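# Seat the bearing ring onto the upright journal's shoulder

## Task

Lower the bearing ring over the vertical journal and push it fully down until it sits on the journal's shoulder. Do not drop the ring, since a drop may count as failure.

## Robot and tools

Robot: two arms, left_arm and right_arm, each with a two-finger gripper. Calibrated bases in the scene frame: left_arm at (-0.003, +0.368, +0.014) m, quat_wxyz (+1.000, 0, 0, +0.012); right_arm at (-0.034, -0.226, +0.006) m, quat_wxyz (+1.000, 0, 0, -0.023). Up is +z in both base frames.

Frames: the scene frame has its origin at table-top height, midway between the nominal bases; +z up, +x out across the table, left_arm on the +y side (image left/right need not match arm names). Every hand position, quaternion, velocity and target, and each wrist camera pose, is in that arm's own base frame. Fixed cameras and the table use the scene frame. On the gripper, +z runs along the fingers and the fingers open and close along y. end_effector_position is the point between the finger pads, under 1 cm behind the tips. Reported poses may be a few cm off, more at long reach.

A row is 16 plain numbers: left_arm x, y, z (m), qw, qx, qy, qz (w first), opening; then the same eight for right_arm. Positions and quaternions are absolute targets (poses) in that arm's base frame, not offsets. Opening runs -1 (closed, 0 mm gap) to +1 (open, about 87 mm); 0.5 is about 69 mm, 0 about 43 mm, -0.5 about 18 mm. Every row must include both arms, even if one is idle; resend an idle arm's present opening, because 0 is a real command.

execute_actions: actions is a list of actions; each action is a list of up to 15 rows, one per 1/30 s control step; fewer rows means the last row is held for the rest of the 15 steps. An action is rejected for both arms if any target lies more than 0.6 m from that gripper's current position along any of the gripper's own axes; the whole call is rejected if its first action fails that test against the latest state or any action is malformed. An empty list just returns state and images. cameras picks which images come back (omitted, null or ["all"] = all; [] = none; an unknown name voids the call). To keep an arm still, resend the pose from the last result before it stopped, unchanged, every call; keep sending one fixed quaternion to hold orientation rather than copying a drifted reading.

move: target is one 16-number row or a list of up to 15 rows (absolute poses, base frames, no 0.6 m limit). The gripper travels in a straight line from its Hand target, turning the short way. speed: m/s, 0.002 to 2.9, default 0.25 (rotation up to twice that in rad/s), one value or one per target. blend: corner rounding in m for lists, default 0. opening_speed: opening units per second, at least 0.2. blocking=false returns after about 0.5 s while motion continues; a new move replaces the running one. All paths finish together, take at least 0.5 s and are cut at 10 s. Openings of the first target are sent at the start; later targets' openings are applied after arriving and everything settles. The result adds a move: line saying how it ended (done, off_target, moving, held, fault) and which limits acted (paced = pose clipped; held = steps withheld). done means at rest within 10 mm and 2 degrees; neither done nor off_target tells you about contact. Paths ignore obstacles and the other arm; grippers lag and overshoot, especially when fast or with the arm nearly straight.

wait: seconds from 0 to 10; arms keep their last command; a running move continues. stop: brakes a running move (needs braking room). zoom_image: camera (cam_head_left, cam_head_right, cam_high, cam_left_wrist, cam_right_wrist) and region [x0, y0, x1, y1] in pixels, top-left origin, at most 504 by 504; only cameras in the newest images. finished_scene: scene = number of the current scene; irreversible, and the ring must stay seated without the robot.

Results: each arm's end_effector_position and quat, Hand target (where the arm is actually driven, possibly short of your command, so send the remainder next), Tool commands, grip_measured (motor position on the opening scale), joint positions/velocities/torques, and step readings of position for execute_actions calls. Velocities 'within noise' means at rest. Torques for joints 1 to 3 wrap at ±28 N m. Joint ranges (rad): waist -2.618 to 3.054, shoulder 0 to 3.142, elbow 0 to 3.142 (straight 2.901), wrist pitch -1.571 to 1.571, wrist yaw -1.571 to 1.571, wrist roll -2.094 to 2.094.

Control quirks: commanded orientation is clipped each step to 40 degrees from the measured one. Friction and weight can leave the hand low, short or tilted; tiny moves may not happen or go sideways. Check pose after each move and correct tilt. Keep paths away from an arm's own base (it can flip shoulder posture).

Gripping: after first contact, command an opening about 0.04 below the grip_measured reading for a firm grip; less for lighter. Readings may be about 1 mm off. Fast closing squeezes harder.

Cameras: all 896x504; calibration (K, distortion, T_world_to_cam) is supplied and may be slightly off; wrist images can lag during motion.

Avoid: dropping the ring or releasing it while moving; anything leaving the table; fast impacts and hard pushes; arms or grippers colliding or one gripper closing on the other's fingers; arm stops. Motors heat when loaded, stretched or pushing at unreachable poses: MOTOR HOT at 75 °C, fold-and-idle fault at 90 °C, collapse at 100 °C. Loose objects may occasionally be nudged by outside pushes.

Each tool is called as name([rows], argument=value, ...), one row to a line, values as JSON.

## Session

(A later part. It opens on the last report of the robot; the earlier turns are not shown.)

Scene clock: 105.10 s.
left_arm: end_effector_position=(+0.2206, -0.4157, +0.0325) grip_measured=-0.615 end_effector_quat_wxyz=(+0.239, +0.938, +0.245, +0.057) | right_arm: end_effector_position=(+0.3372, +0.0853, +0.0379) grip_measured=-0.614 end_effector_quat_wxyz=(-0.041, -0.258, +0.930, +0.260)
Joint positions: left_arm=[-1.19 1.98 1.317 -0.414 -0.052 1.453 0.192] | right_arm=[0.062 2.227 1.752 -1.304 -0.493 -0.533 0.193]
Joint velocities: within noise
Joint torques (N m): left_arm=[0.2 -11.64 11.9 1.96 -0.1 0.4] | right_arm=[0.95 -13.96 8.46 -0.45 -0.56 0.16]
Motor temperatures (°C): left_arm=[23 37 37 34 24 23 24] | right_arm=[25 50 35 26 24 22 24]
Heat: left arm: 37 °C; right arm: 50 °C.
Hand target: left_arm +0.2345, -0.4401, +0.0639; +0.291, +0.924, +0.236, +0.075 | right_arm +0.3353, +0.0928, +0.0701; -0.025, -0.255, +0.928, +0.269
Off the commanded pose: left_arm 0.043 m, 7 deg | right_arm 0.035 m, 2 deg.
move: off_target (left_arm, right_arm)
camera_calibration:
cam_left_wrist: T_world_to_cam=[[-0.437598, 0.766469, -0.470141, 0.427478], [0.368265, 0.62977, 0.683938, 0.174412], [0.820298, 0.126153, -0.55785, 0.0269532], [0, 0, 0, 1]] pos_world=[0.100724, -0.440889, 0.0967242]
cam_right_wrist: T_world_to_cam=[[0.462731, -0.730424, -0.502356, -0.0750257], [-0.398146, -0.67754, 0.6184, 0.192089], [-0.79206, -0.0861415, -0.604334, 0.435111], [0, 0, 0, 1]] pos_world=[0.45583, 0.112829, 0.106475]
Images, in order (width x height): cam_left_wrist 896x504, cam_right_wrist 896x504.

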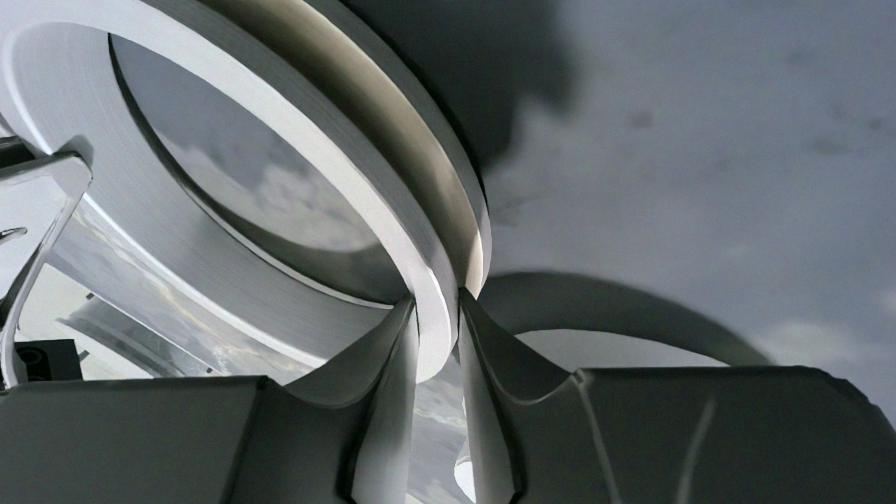

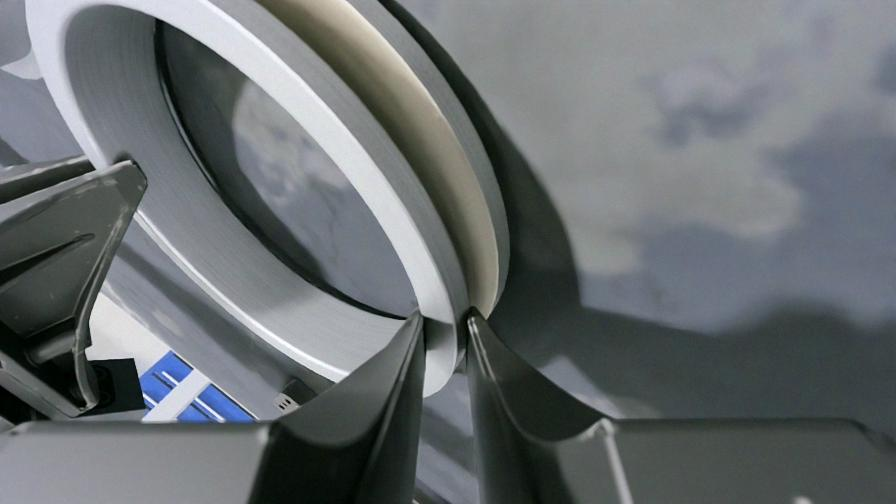

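move([
  [0.236,-0.443,0.114,0.2913,0.9241,0.2356,0.0743,-1,0.336,0.093,0.122,-0.025,-0.255,0.928,0.269,-1],
], speed=0.03, cameras=["cam_high","cam_left_wrist","cam_right_wrist"])

Scene clock: 114.77 s.
left_arm: end_effector_position=(+0.2220, -0.4170, +0.0595) grip_measured=-0.622 end_effector_quat_wxyz=(+0.217, +0.943, +0.248, +0.054) | right_arm: end_effector_position=(+0.3375, +0.0842, +0.0837) grip_measured=-0.610 end_effector_quat_wxyz=(-0.049, -0.258, +0.931, +0.256)
Joint positions: left_arm=[-1.188 1.98 1.453 -0.595 -0.05 1.451 0.189] | right_arm=[0.063 2.211 1.908 -1.488 -0.483 -0.531 0.195]
Joint velocities: within noise
Joint torques (N m): left_arm=[-0.02 -16.91 12.04 1.78 -0.13 0.4] | right_arm=[0.98 -13.98 10.28 -0.53 -0.65 0.15]
Motor temperatures (°C): left_arm=[23 40 38 35 24 23 24] | right_arm=[25 52 36 26 24 22 25]
Heat: left arm: 40 °C; right arm: 52 °C.
Hand target: left_arm +0.2341, -0.4390, +0.1151; +0.291, +0.924, +0.237, +0.075 | right_arm +0.3346, +0.0926, +0.1199; -0.024, -0.255, +0.928, +0.269
Off the commanded pose: left_arm 0.062 m, 9 deg | right_arm 0.039 m, 3 deg.
move: off_target (left_arm, right_arm)
camera_calibration:
cam_left_wrist: T_world_to_cam=[[-0.447963, 0.783784, -0.43013, 0.448931], [0.379776, 0.602357, 0.702094, 0.141147], [0.809382, 0.15116, -0.567496, 0.0544941], [0, 0, 0, 1]] pos_world=[0.103394, -0.445123, 0.124925]
cam_right_wrist: T_world_to_cam=[[0.458435, -0.735021, -0.49958, -0.051438], [-0.388866, -0.671361, 0.630919, 0.158413], [-0.799137, -0.0949654, -0.5936, 0.465178], [0, 0, 0, 1]] pos_world=[0.456924, 0.11272, 0.150487]
Images, in order (width x height): cam_high 896x504, cam_left_wrist 896x504, cam_right_wrist 896x504.

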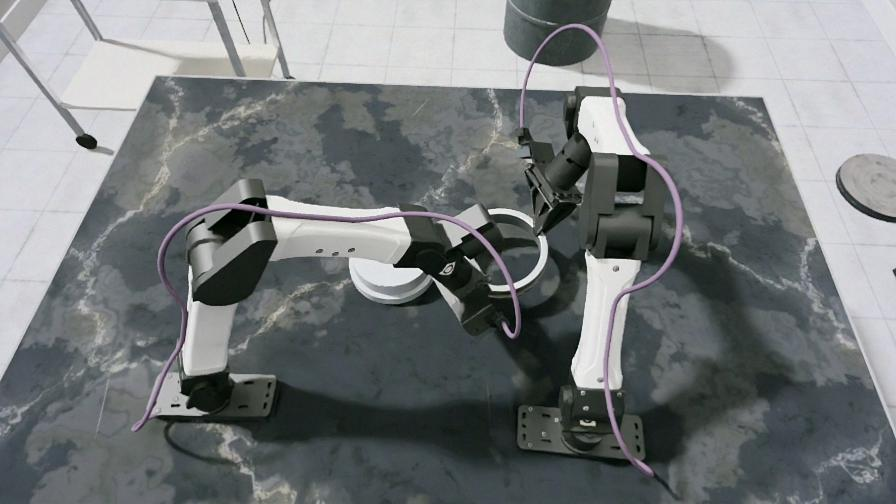

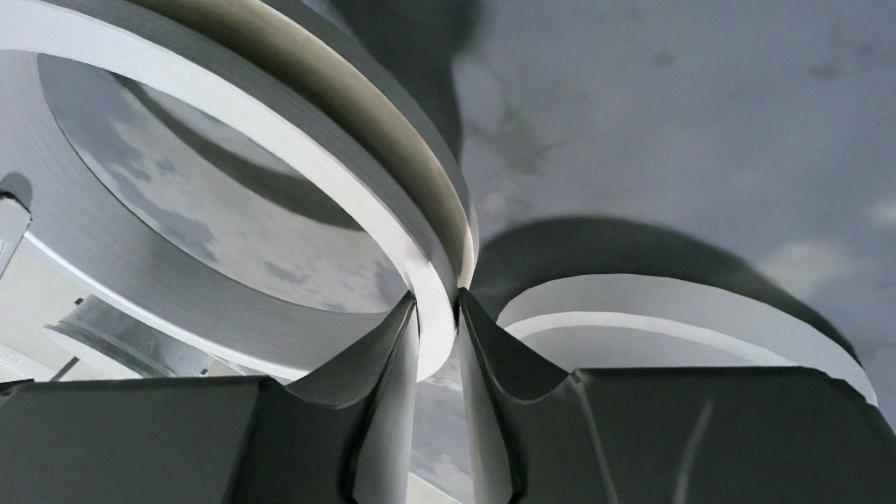

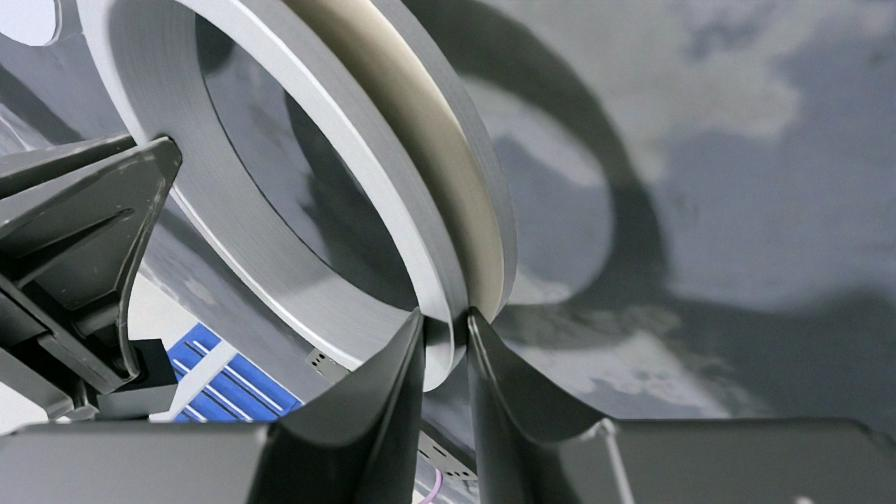

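move([
  [0.236,-0.443,0.138,0.2913,0.9241,0.2356,0.0743,-1,0.336,0.093,0.119,-0.025,-0.255,0.928,0.269,-1],
], speed=0.03, cameras=["cam_left_wrist"])

Scene clock: 118.90 s.
left_arm: end_effector_position=(+0.2212, -0.4151, +0.0734) grip_measured=-0.622 end_effector_quat_wxyz=(+0.204, +0.946, +0.248, +0.052) | right_arm: end_effector_position=(+0.3375, +0.0842, +0.0837) grip_measured=-0.612 end_effector_quat_wxyz=(-0.049, -0.258, +0.931, +0.256)
Joint positions: left_arm=[-1.188 1.98 1.521 -0.691 -0.05 1.451 0.189] | right_arm=[0.063 2.211 1.908 -1.488 -0.483 -0.531 0.194]
Joint velocities: within noise
Joint torques (N m): left_arm=[-0.05 -18.56 12.62 1.78 -0.13 0.4] | right_arm=[0.79 -13.76 9.47 -0.43 -0.65 0.14]
Motor temperatures (°C): left_arm=[23 42 39 35 24 23 24] | right_arm=[25 53 36 26 24 22 25]
Heat: left arm: 42 °C; right arm: 53 °C.
Hand target: left_arm +0.2336, -0.4377, +0.1392; +0.291, +0.924, +0.237, +0.075 | right_arm +0.3349, +0.0927, +0.1172; -0.025, -0.256, +0.928, +0.269
Off the commanded pose: left_arm 0.072 m, 11 deg | right_arm 0.036 m, 3 deg.
move: off_target (left_arm, right_arm)
camera_calibration:
cam_left_wrist: T_world_to_cam=[[-0.452365, 0.794717, -0.40471, 0.456704], [0.387217, 0.583812, 0.713601, 0.120441], [0.803386, 0.166098, -0.571824, 0.0705542], [0, 0, 0, 1]] pos_world=[0.103278, -0.444984, 0.139231]
Images, in order (width x height): cam_left_wrist 896x504.

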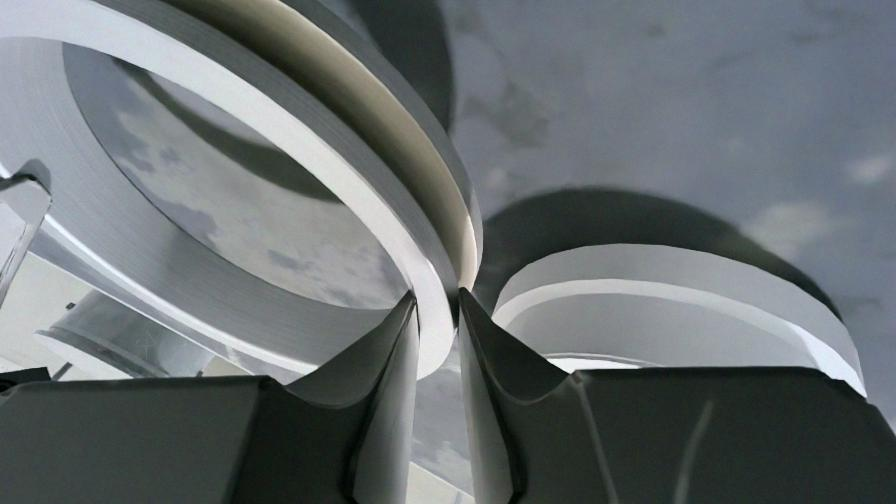

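move([
  [0.236,-0.443,0.162,0.2913,0.9241,0.2356,0.0743,-1,0.336,0.093,0.124,-0.025,-0.255,0.928,0.269,-1],
  [0.236,-0.368,0.165,0.2913,0.9241,0.2356,0.0743,-1,0.3308,0.168,0.124,-0.025,-0.255,0.928,0.269,-1],
], speed=[0.03,0.045], cameras=["cam_high","cam_left_wrist","cam_right_wrist"])

Scene clock: 125.17 s.
left_arm: end_effector_position=(+0.2194, -0.3462, +0.1165) grip_measured=-0.621 end_effector_quat_wxyz=(+0.205, +0.944, +0.257, +0.043) | right_arm: end_effector_position=(+0.3284, +0.1545, +0.0875) grip_measured=-0.624 end_effector_quat_wxyz=(-0.058, -0.259, +0.933, +0.243)
Joint positions: left_arm=[-1.11 1.715 1.357 -0.792 -0.005 1.502 0.189] | right_arm=[0.245 2.205 1.92 -1.428 -0.486 -0.331 0.188]
Joint velocities: within noise
Joint torques (N m): left_arm=[0.34 -15.6 8.99 2.28 -0.11 0.61] | right_arm=[0.75 -13.7 10.21 -0.02 -0.82 0.22]
Motor temperatures (°C): left_arm=[23 47 39 36 24 23 25] | right_arm=[25 54 37 26 24 22 25]
Heat: left arm: 47 °C; right arm: 54 °C.
Hand target: left_arm +0.2337, -0.3639, +0.1668; +0.289, +0.924, +0.238, +0.075 | right_arm +0.3293, +0.1669, +0.1229; -0.025, -0.256, +0.928, +0.269
Off the commanded pose: left_arm 0.056 m, 11 deg | right_arm 0.039 m, 5 deg.
move: off_target (left_arm, right_arm)
camera_calibration:
cam_left_wrist: T_world_to_cam=[[-0.471097, 0.785263, -0.401783, 0.419168], [0.392551, 0.594543, 0.701728, 0.0540394], [0.789919, 0.172861, -0.588343, 0.0924418], [0, 0, 0, 1]] pos_world=[0.103234, -0.377266, 0.184881]
cam_right_wrist: T_world_to_cam=[[0.458648, -0.746581, -0.481932, 0.00648297], [-0.377617, -0.654684, 0.654824, 0.191237], [-0.804393, -0.118348, -0.582191, 0.471132], [0, 0, 0, 1]] pos_world=[0.448216, 0.185797, 0.152186]
Images, in order (width x height): cam_high 896x504, cam_left_wrist 896x504, cam_right_wrist 896x504.

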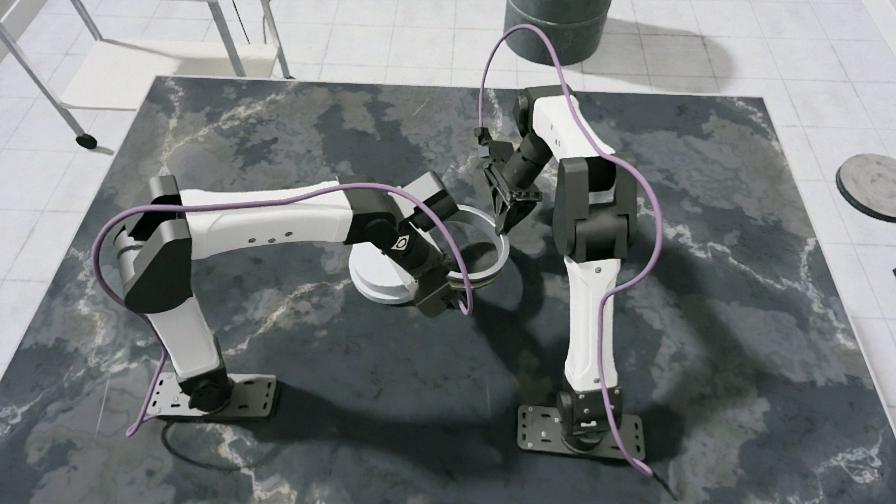

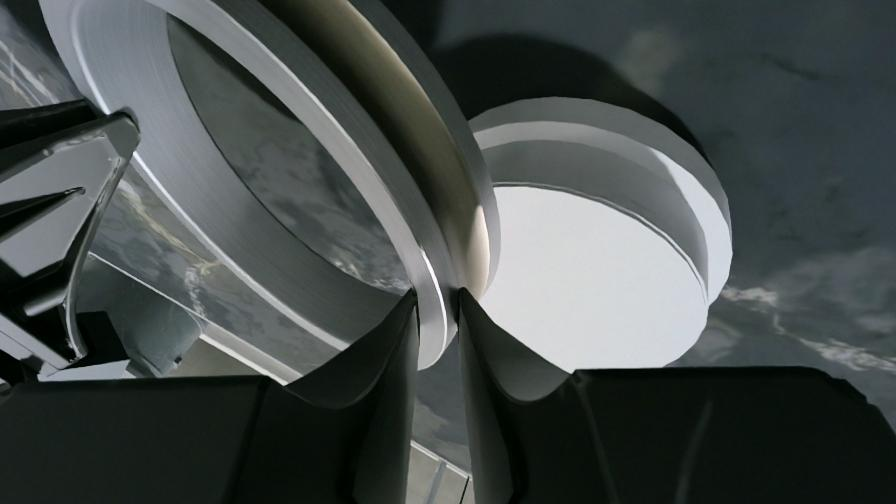

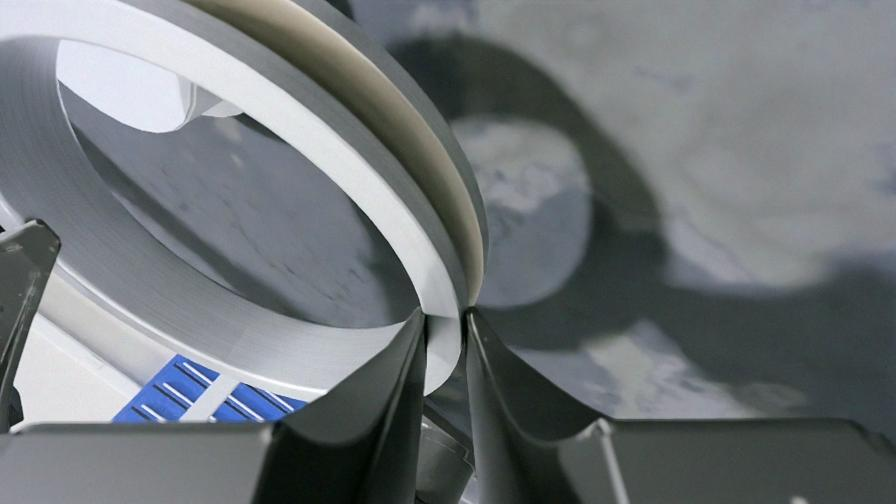

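move([
  [0.236,-0.360,0.145,0.2913,0.9241,0.2356,0.0743,-1,0.330,0.176,0.128,-0.025,-0.255,0.928,0.269,-1],
  [0.236,-0.300,0.140,0.2913,0.9241,0.2356,0.0743,-1,0.326,0.236,0.128,-0.025,-0.255,0.928,0.269,-1],
], speed=[0.03,0.045], cameras=["cam_high","cam_left_wrist","cam_right_wrist"])

Scene clock: 131.17 s.
left_arm: end_effector_position=(+0.2187, -0.2779, +0.1025) grip_measured=-0.624 end_effector_quat_wxyz=(+0.216, +0.940, +0.261, +0.042) | right_arm: end_effector_position=(+0.3260, +0.2211, +0.1094) grip_measured=-0.622 end_effector_quat_wxyz=(-0.031, -0.262, +0.934, +0.239)
Joint positions: left_arm=[-0.999 1.481 1.053 -0.702 0.047 1.591 0.188] | right_arm=[0.4 2.205 2.024 -1.393 -0.487 -0.148 0.189]
Joint velocities: within noise
Joint torques (N m): left_arm=[0.28 -11.63 8.83 2.3 0 0.64] | right_arm=[1.01 -9.65 10.82 0.32 -0.83 0.28]
Motor temperatures (°C): left_arm=[23 50 39 36 24 23 25] | right_arm=[25 54 37 26 25 22 25]
Heat: left arm: 50 °C; right arm: 54 °C.
Hand target: left_arm +0.2338, -0.2969, +0.1421; +0.289, +0.924, +0.237, +0.075 | right_arm +0.3254, +0.2351, +0.1280; -0.024, -0.255, +0.928, +0.269
Off the commanded pose: left_arm 0.047 m, 10 deg | right_arm 0.024 m, 4 deg.
move: off_target (left_arm, right_arm)
camera_calibration:
cam_left_wrist: T_world_to_cam=[[-0.47635, 0.771967, -0.420902, 0.358998], [0.386332, 0.613779, 0.688493, 0.03159], [0.789834, 0.165356, -0.590609, 0.0711238], [0, 0, 0, 1]] pos_world=[0.102628, -0.308284, 0.17136]
cam_right_wrist: T_world_to_cam=[[0.478869, -0.746783, -0.461518, 0.0591281], [-0.416877, -0.656099, 0.629085, 0.235581], [-0.772592, -0.108854, -0.625502, 0.482208], [0, 0, 0, 1]] pos_world=[0.442444, 0.251211, 0.18071]
Images, in order (width x height): cam_high 896x504, cam_left_wrist 896x504, cam_right_wrist 896x504.

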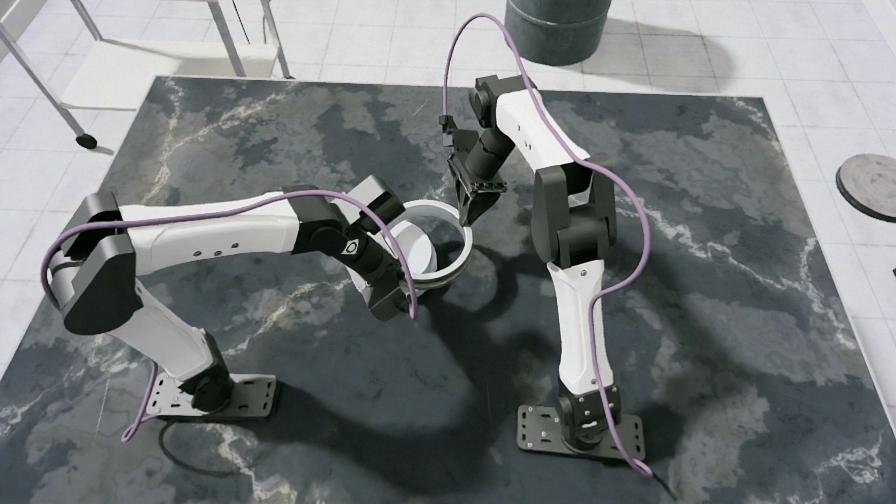

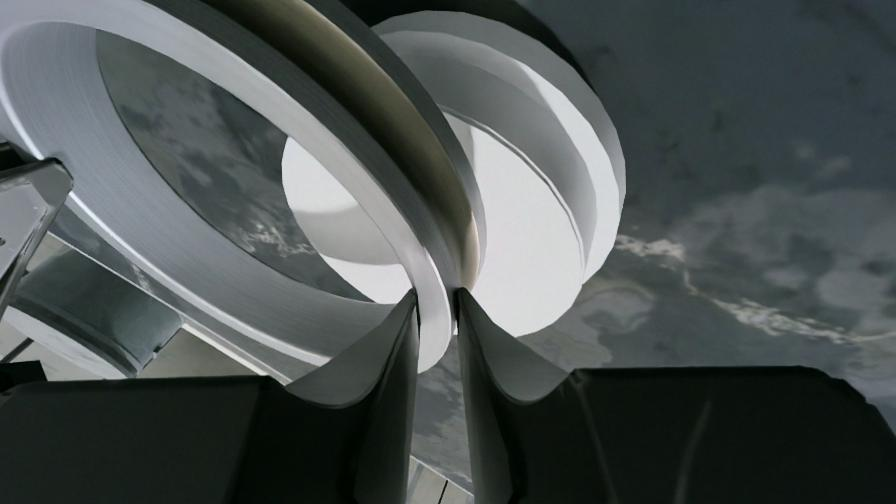

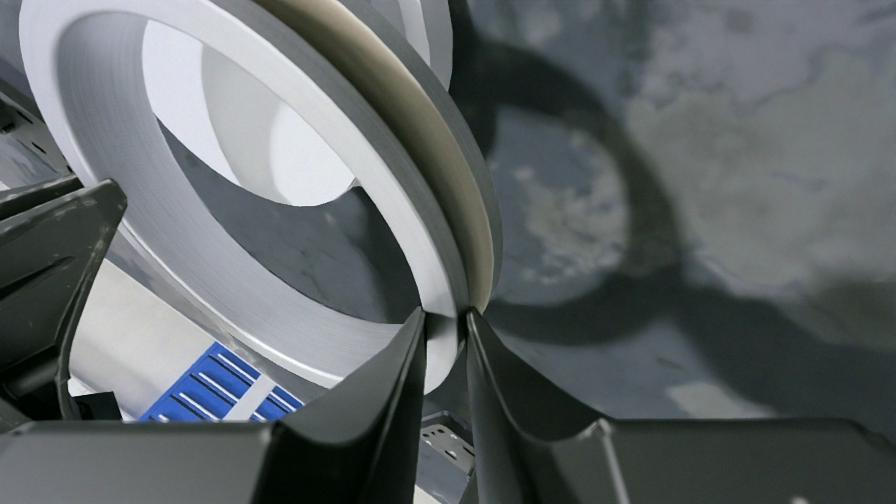

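zoom_image(camera="cam_high", region=[330, 170, 500, 320])

Scaled by 2.965 from the camera's 896x504 image, which has a finer 1280x720 frame.

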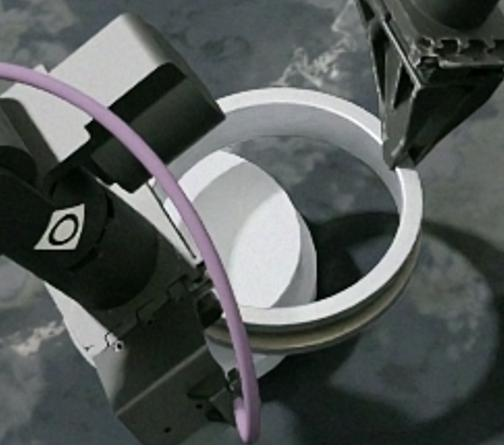

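move([
  [0.2413,-0.245,0.132,0.2913,0.9241,0.2356,0.0743,-1,0.3275,0.291,0.118,-0.025,-0.255,0.928,0.269,-1],
], speed=[0.045], cameras=["cam_high","cam_left_wrist","cam_right_wrist"])

zoom_image(camera="cam_high", region=[320, 170, 490, 320])

Scene clock: 145.50 s.
left_arm: end_effector_position=(+0.2222, -0.2235, +0.0975) grip_measured=-0.624 end_effector_quat_wxyz=(+0.220, +0.938, +0.265, +0.037) | right_arm: end_effector_position=(+0.3254, +0.2765, +0.0992) grip_measured=-0.622 end_effector_quat_wxyz=(-0.036, -0.260, +0.935, +0.240)
Joint positions: left_arm=[-0.852 1.32 0.902 -0.718 0.119 1.712 0.188] | right_arm=[0.512 2.312 2.16 -1.369 -0.487 -0.019 0.189]
Joint velocities: within noise
Joint torques (N m): left_arm=[0.18 -9.59 8.99 2.26 0.17 0.63] | right_arm=[0.77 -10.35 11.07 0.56 -0.76 0.22]
Motor temperatures (°C): left_arm=[23 47 39 38 24 23 25] | right_arm=[25 51 40 26 25 23 25]
Heat: left arm: 47 °C; right arm: 51 °C.
Hand target: left_arm +0.2388, -0.2423, +0.1344; +0.289, +0.925, +0.236, +0.076 | right_arm +0.3267, +0.2902, +0.1181; -0.024, -0.256, +0.928, +0.269
Off the commanded pose: left_arm 0.045 m, 10 deg | right_arm 0.024 m, 4 deg.
move: off_target (left_arm, right_arm)
camera_calibration:
cam_left_wrist: T_world_to_cam=[[-0.485602, 0.763562, -0.425632, 0.317136], [0.388589, 0.624689, 0.67732, 0.00335344], [0.783064, 0.163512, -0.600062, 0.0583511], [0, 0, 0, 1]] pos_world=[0.107006, -0.253789, 0.167726]
cam_right_wrist: T_world_to_cam=[[0.473762, -0.748038, -0.464746, 0.0984098], [-0.412146, -0.654701, 0.633642, 0.27567], [-0.778258, -0.108653, -0.618473, 0.482419], [0, 0, 0, 1]] pos_world=[0.44244, 0.306512, 0.169423]
Images, in order (width x height): cam_high 896x504, cam_left_wrist 896x504, cam_right_wrist 896x504.

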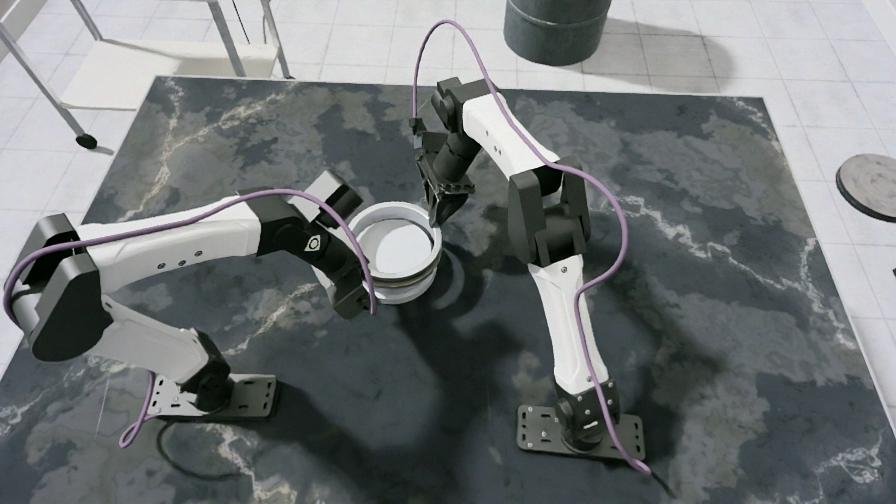

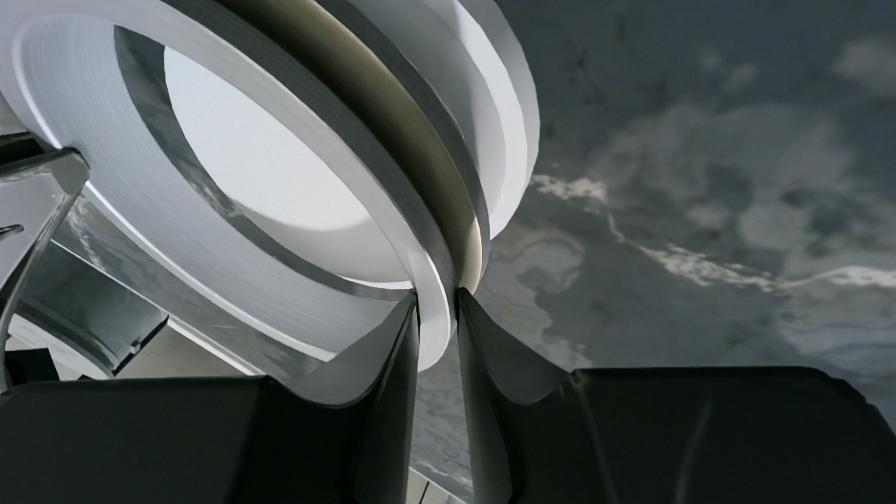

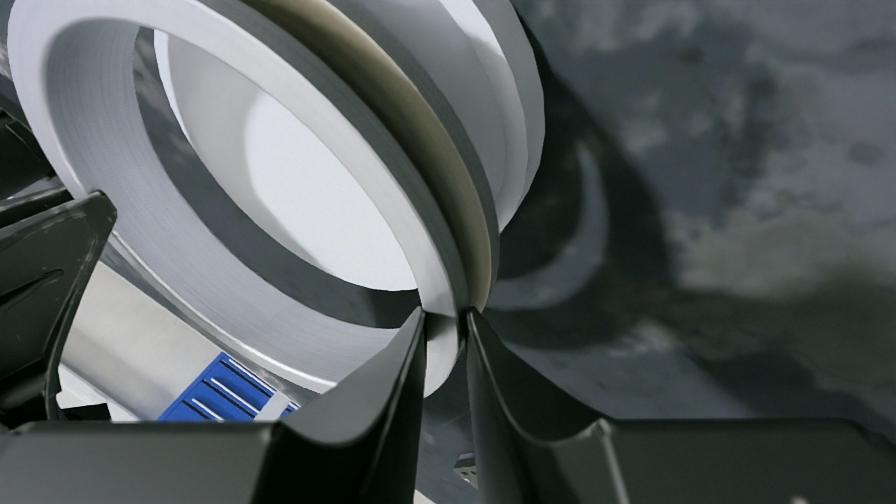

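Scaled by 2.965 from the camera's 896x504 image, which has a finer 1280x720 frame.

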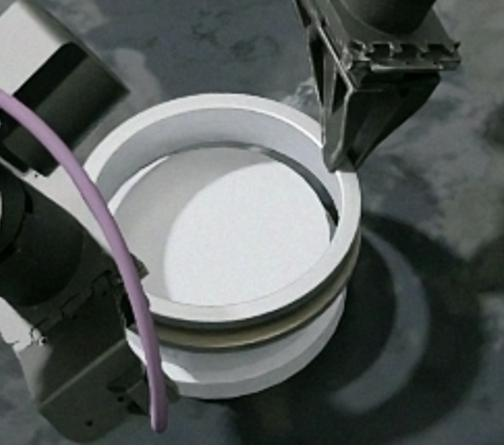

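move([
  [0.2505,-0.239,0.118,0.2913,0.9241,0.2356,0.0743,-1,0.3362,0.2975,0.104,-0.025,-0.255,0.928,0.269,-1],
], speed=[0.03], cameras=["cam_high","cam_left_wrist","cam_right_wrist"])

zoom_image(camera="cam_high", region=[320, 170, 490, 320])

Scene clock: 155.73 s.
left_arm: end_effector_position=(+0.2297, -0.2176, +0.0915) grip_measured=-0.624 end_effector_quat_wxyz=(+0.231, +0.936, +0.264, +0.039) | right_arm: end_effector_position=(+0.3327, +0.2824, +0.0855) grip_measured=-0.622 end_effector_quat_wxyz=(-0.039, -0.258, +0.935, +0.239)
Joint positions: left_arm=[-0.806 1.311 0.862 -0.672 0.145 1.753 0.188] | right_arm=[0.515 2.365 2.196 -1.357 -0.487 -0.012 0.189]
Joint velocities: within noise
Joint torques (N m): left_arm=[0.32 -7.09 8.75 2.37 0.2 0.62] | right_arm=[0.73 -10.65 11.02 0.61 -0.75 0.22]
Motor temperatures (°C): left_arm=[23 45 40 37 24 23 25] | right_arm=[25 50 41 26 25 23 25]
Heat: left arm: 45 °C; right arm: 50 °C.
Hand target: left_arm +0.2480, -0.2365, +0.1206; +0.289, +0.925, +0.236, +0.075 | right_arm +0.3353, +0.2966, +0.1042; -0.024, -0.256, +0.928, +0.269
Off the commanded pose: left_arm 0.040 m, 9 deg | right_arm 0.024 m, 4 deg.
move: off_target (left_arm, right_arm)
camera_calibration:
cam_left_wrist: T_world_to_cam=[[-0.479895, 0.755764, -0.445557, 0.312573], [0.383027, 0.637386, 0.668602, 0.00564845], [0.789297, 0.150199, -0.595357, 0.0432223], [0, 0, 0, 1]] pos_world=[0.113724, -0.246324, 0.161225]
cam_right_wrist: T_world_to_cam=[[0.468453, -0.75104, -0.465286, 0.0956858], [-0.409965, -0.651302, 0.638541, 0.289128], [-0.782611, -0.108375, -0.613004, 0.481121], [0, 0, 0, 1]] pos_world=[0.450239, 0.312315, 0.15483]
Images, in order (width x height): cam_high 896x504, cam_left_wrist 896x504, cam_right_wrist 896x504.

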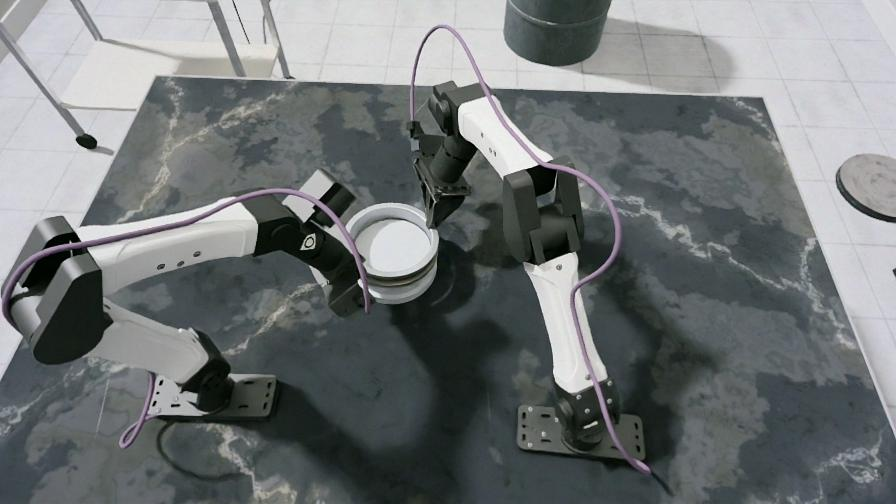

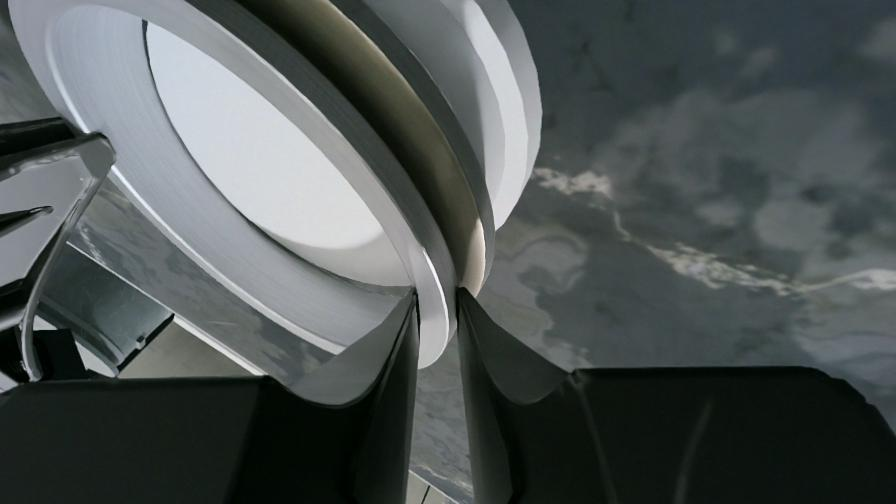

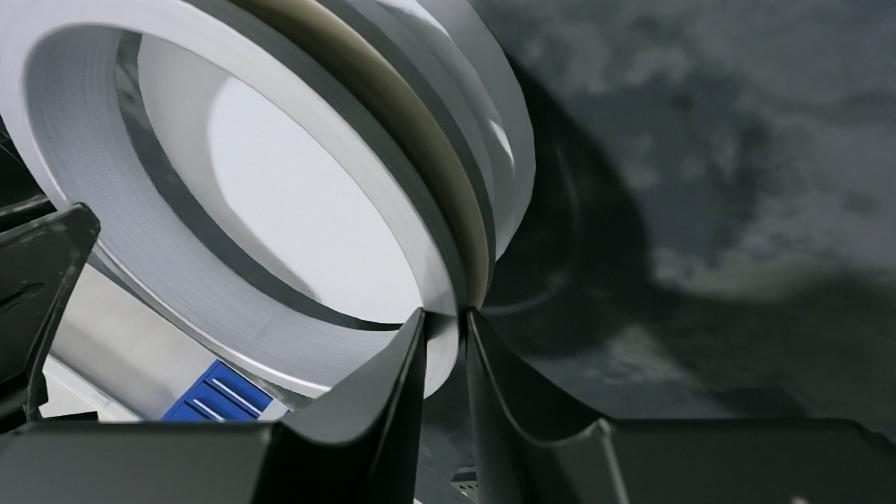

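Scaled by 2.965 from the camera's 896x504 image, which has a finer 1280x720 frame.

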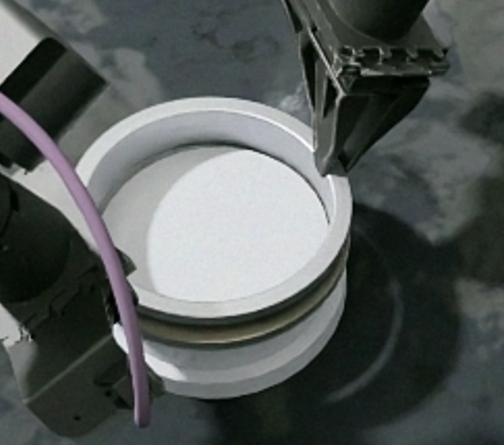

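move([
  [0.2555,-0.238,0.106,0.2913,0.9241,0.2356,0.0743,-1,0.3411,0.2987,0.099,-0.025,-0.255,0.928,0.269,-1],
], speed=[0.025], cameras=["cam_high","cam_left_wrist","cam_right_wrist"])

zoom_image(camera="cam_high", region=[330, 190, 450, 310])

Scene clock: 162.87 s.
left_arm: end_effector_position=(+0.2334, -0.2172, +0.0855) grip_measured=-0.624 end_effector_quat_wxyz=(+0.241, +0.933, +0.265, +0.040) | right_arm: end_effector_position=(+0.3368, +0.2846, +0.0812) grip_measured=-0.622 end_effector_quat_wxyz=(-0.038, -0.258, +0.935, +0.239)
Joint positions: left_arm=[-0.789 1.311 0.829 -0.621 0.16 1.762 0.188] | right_arm=[0.515 2.389 2.222 -1.357 -0.486 -0.012 0.189]
Joint velocities: within noise
Joint torques (N m): left_arm=[0.34 -5.03 8.76 2.41 0.15 0.69] | right_arm=[0.46 -10.55 11.14 0.59 -0.74 0.19]
Motor temperatures (°C): left_arm=[23 44 40 38 24 23 25] | right_arm=[25 52 42 26 25 23 25]
Heat: left arm: 44 °C; right arm: 52 °C.
Hand target: left_arm +0.2530, -0.2355, +0.1084; +0.289, +0.925, +0.237, +0.075 | right_arm +0.3403, +0.2978, +0.0992; -0.024, -0.255, +0.928, +0.269
Off the commanded pose: left_arm 0.037 m, 8 deg | right_arm 0.023 m, 4 deg.
move: off_target (left_arm, right_arm)
camera_calibration:
cam_left_wrist: T_world_to_cam=[[-0.47904, 0.74534, -0.463669, 0.310388], [0.376583, 0.651645, 0.658441, 0.0134493], [0.79291, 0.14081, -0.592846, 0.0336634], [0, 0, 0, 1]] pos_world=[0.116931, -0.244849, 0.155019]
cam_right_wrist: T_world_to_cam=[[0.469242, -0.75097, -0.464602, 0.0930245], [-0.411067, -0.6514, 0.637732, 0.295515], [-0.78156, -0.108268, -0.614364, 0.481747], [0, 0, 0, 1]] pos_world=[0.454339, 0.314515, 0.150728]
Images, in order (width x height): cam_high 896x504, cam_left_wrist 896x504, cam_right_wrist 896x504.

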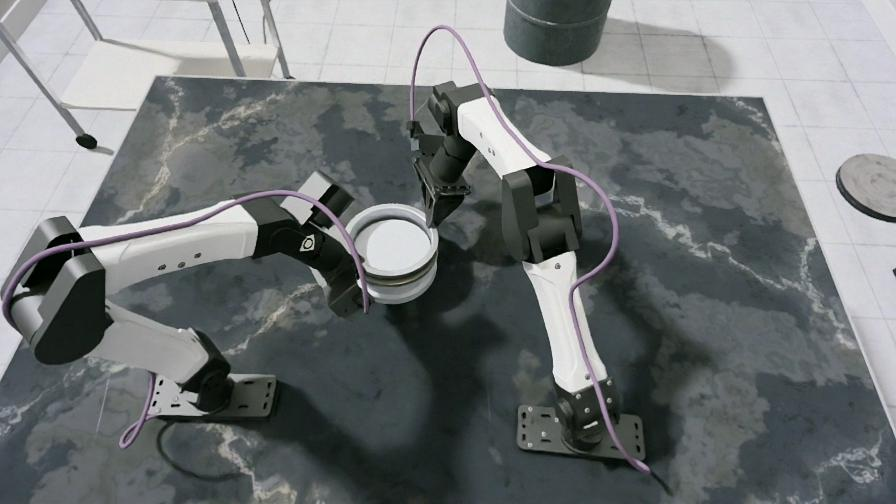

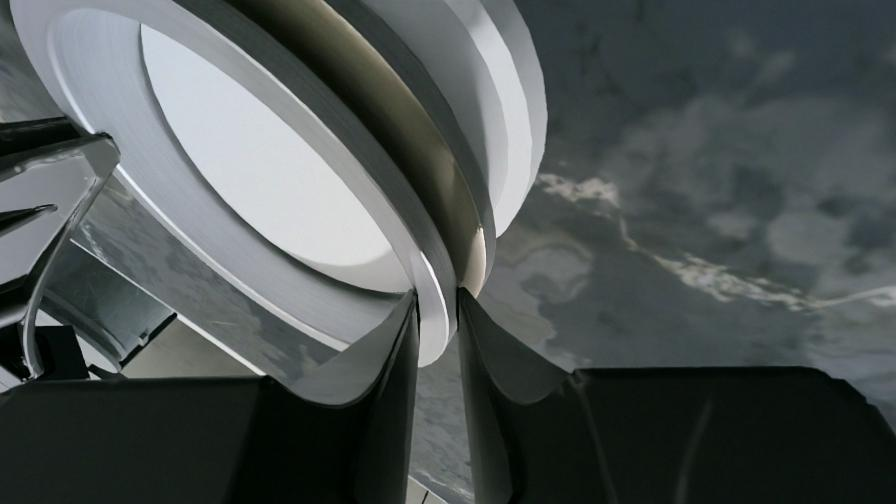

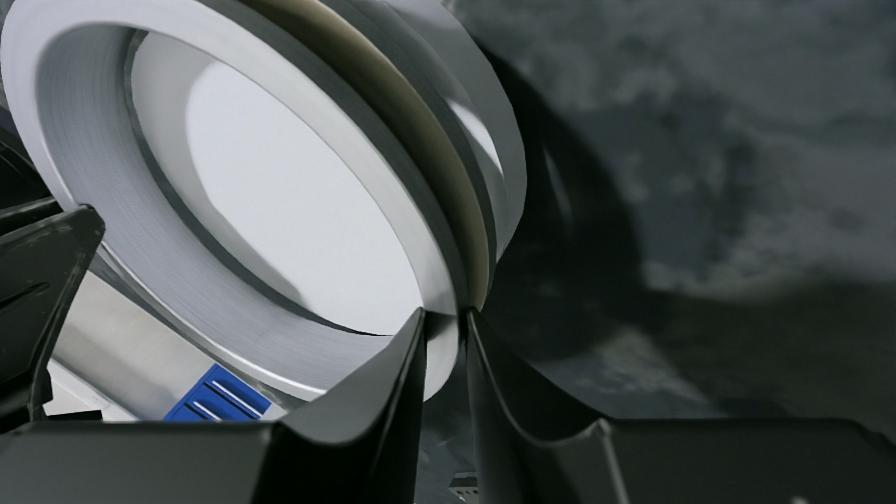

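Scaled by 4.200 from the camera's 896x504 image, which has a finer 1280x720 frame.

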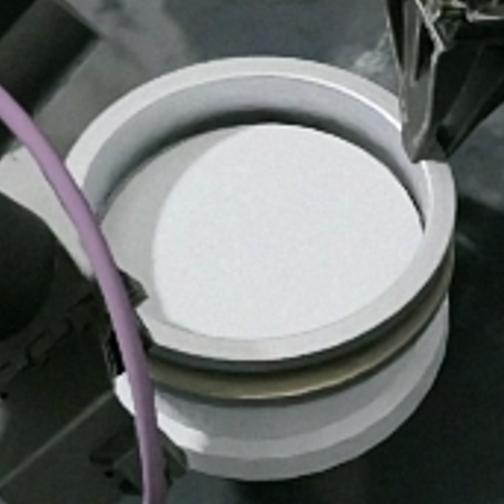

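zoom_image(camera="cam_high", region=[350, 198, 445, 260])

zoom_image(camera="cam_right_wrist", region=[100, 0, 500, 360])

zoom_image(camera="cam_left_wrist", region=[120, 0, 560, 360])

Scaled by 5.305 from the camera's 896x504 image, which has a finer 1280x720 frame.

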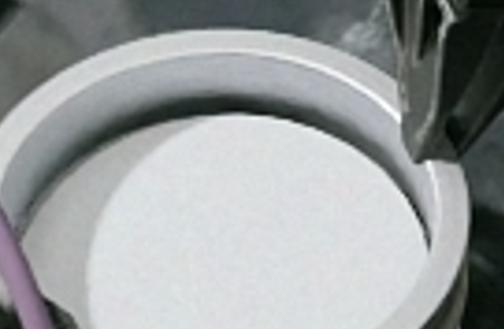

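Scaled by 1.260 from the camera's 896x504 image, which has a finer 1280x720 frame.

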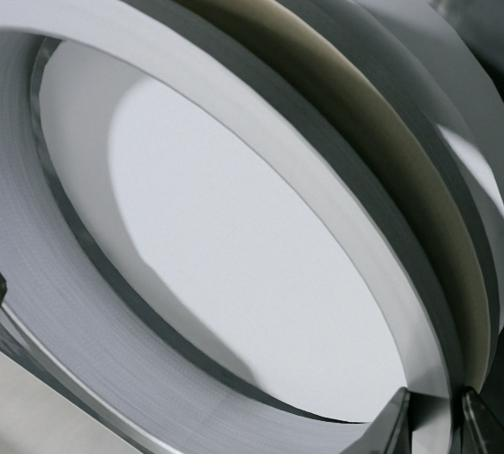

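Scaled by 1.145 from the camera's 896x504 image, which has a finer 1280x720 frame.

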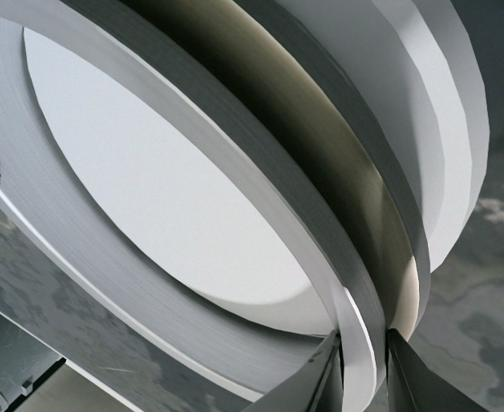

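move([
  [0.2604,-0.2411,0.098,0.2913,0.9241,0.2356,0.0743,-1,0.3462,0.2959,0.097,-0.025,-0.255,0.928,0.269,-1],
], speed=[0.02], cameras=["cam_high","cam_left_wrist","cam_right_wrist"])

zoom_image(camera="cam_high", region=[350, 198, 445, 310])

Scene clock: 204.13 s.
left_arm: end_effector_position=(+0.2390, -0.2184, +0.0822) grip_measured=-0.623 end_effector_quat_wxyz=(+0.241, +0.932, +0.268, +0.043) | right_arm: end_effector_position=(+0.3429, +0.2842, +0.0810) grip_measured=-0.622 end_effector_quat_wxyz=(-0.034, -0.256, +0.936, +0.239)
Joint positions: left_arm=[-0.781 1.332 0.829 -0.597 0.156 1.763 0.188] | right_arm=[0.508 2.409 2.257 -1.367 -0.485 -0.012 0.189]
Joint velocities: within noise
Joint torques (N m): left_arm=[0.05 -4.34 7.99 2.57 0.22 0.73] | right_arm=[0.13 -10.52 10.76 0.57 -0.78 0.07]
Motor temperatures (°C): left_arm=[23 37 39 41 24 23 25] | right_arm=[25 53 43 25 25 23 25]
Heat: left arm: 41 °C; right arm: 53 °C.
Hand target: left_arm +0.2575, -0.2384, +0.1010; +0.289, +0.925, +0.237, +0.075 | right_arm +0.3457, +0.2951, +0.0972; -0.023, -0.255, +0.928, +0.269
Off the commanded pose: left_arm 0.035 m, 8 deg | right_arm 0.020 m, 4 deg.
move: off_target (left_arm, right_arm)
camera_calibration:
cam_left_wrist: T_world_to_cam=[[-0.483231, 0.740878, -0.466462, 0.312726], [0.367414, 0.655225, 0.660066, 0.0170859], [0.794666, 0.14758, -0.588834, 0.0280764], [0, 0, 0, 1]] pos_world=[0.12253, -0.247031, 0.151129]
cam_right_wrist: T_world_to_cam=[[0.466165, -0.75365, -0.463359, 0.0914607], [-0.419132, -0.649377, 0.634537, 0.300349], [-0.779114, -0.10159, -0.618596, 0.483878], [0, 0, 0, 1]] pos_world=[0.460246, 0.313126, 0.151121]
Images, in order (width x height): cam_high 896x504, cam_left_wrist 896x504, cam_right_wrist 896x504.

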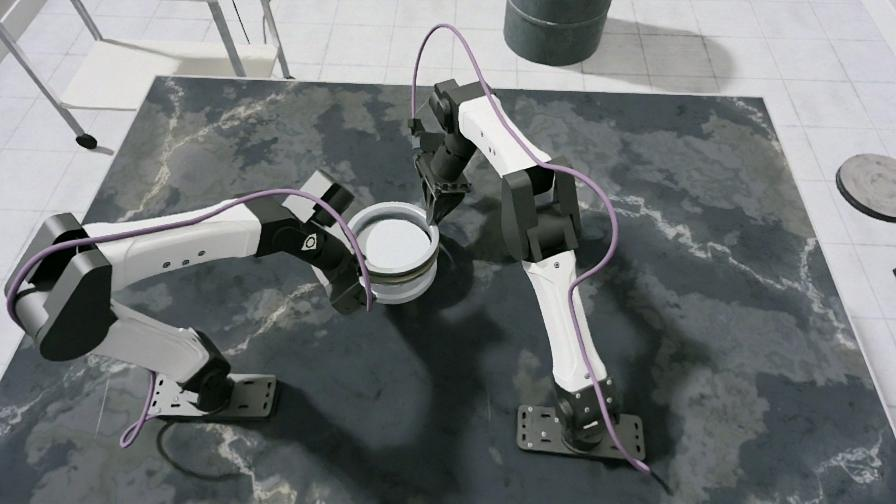

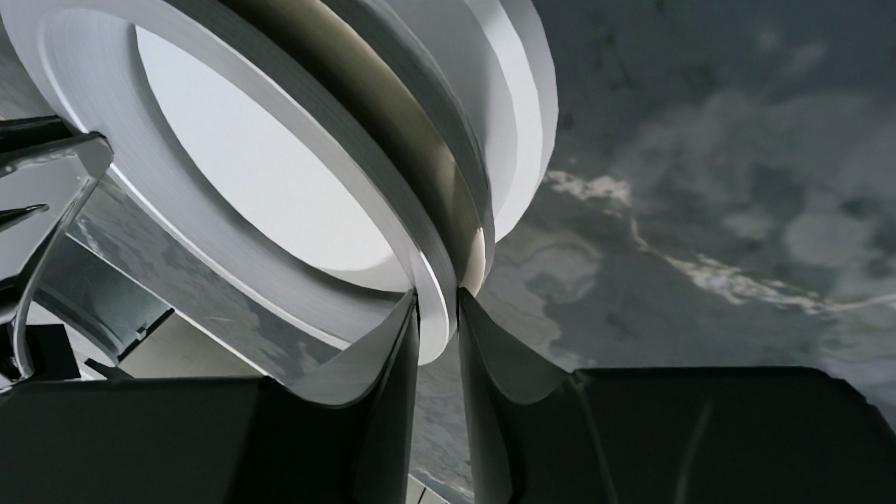

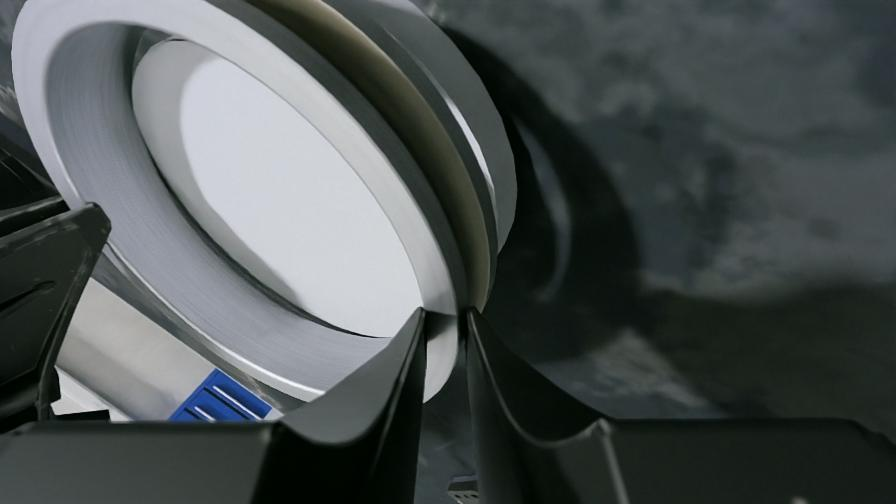

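Scaled by 4.500 from the camera's 896x504 image, which has a finer 1280x720 frame.

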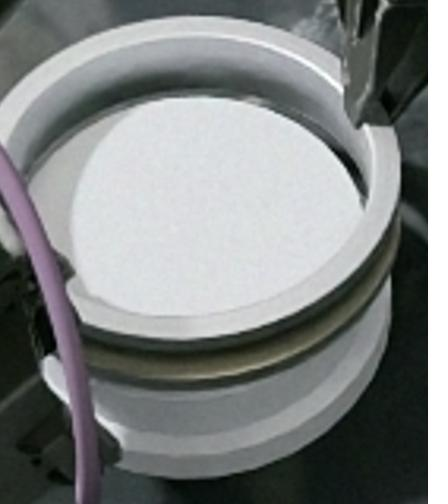

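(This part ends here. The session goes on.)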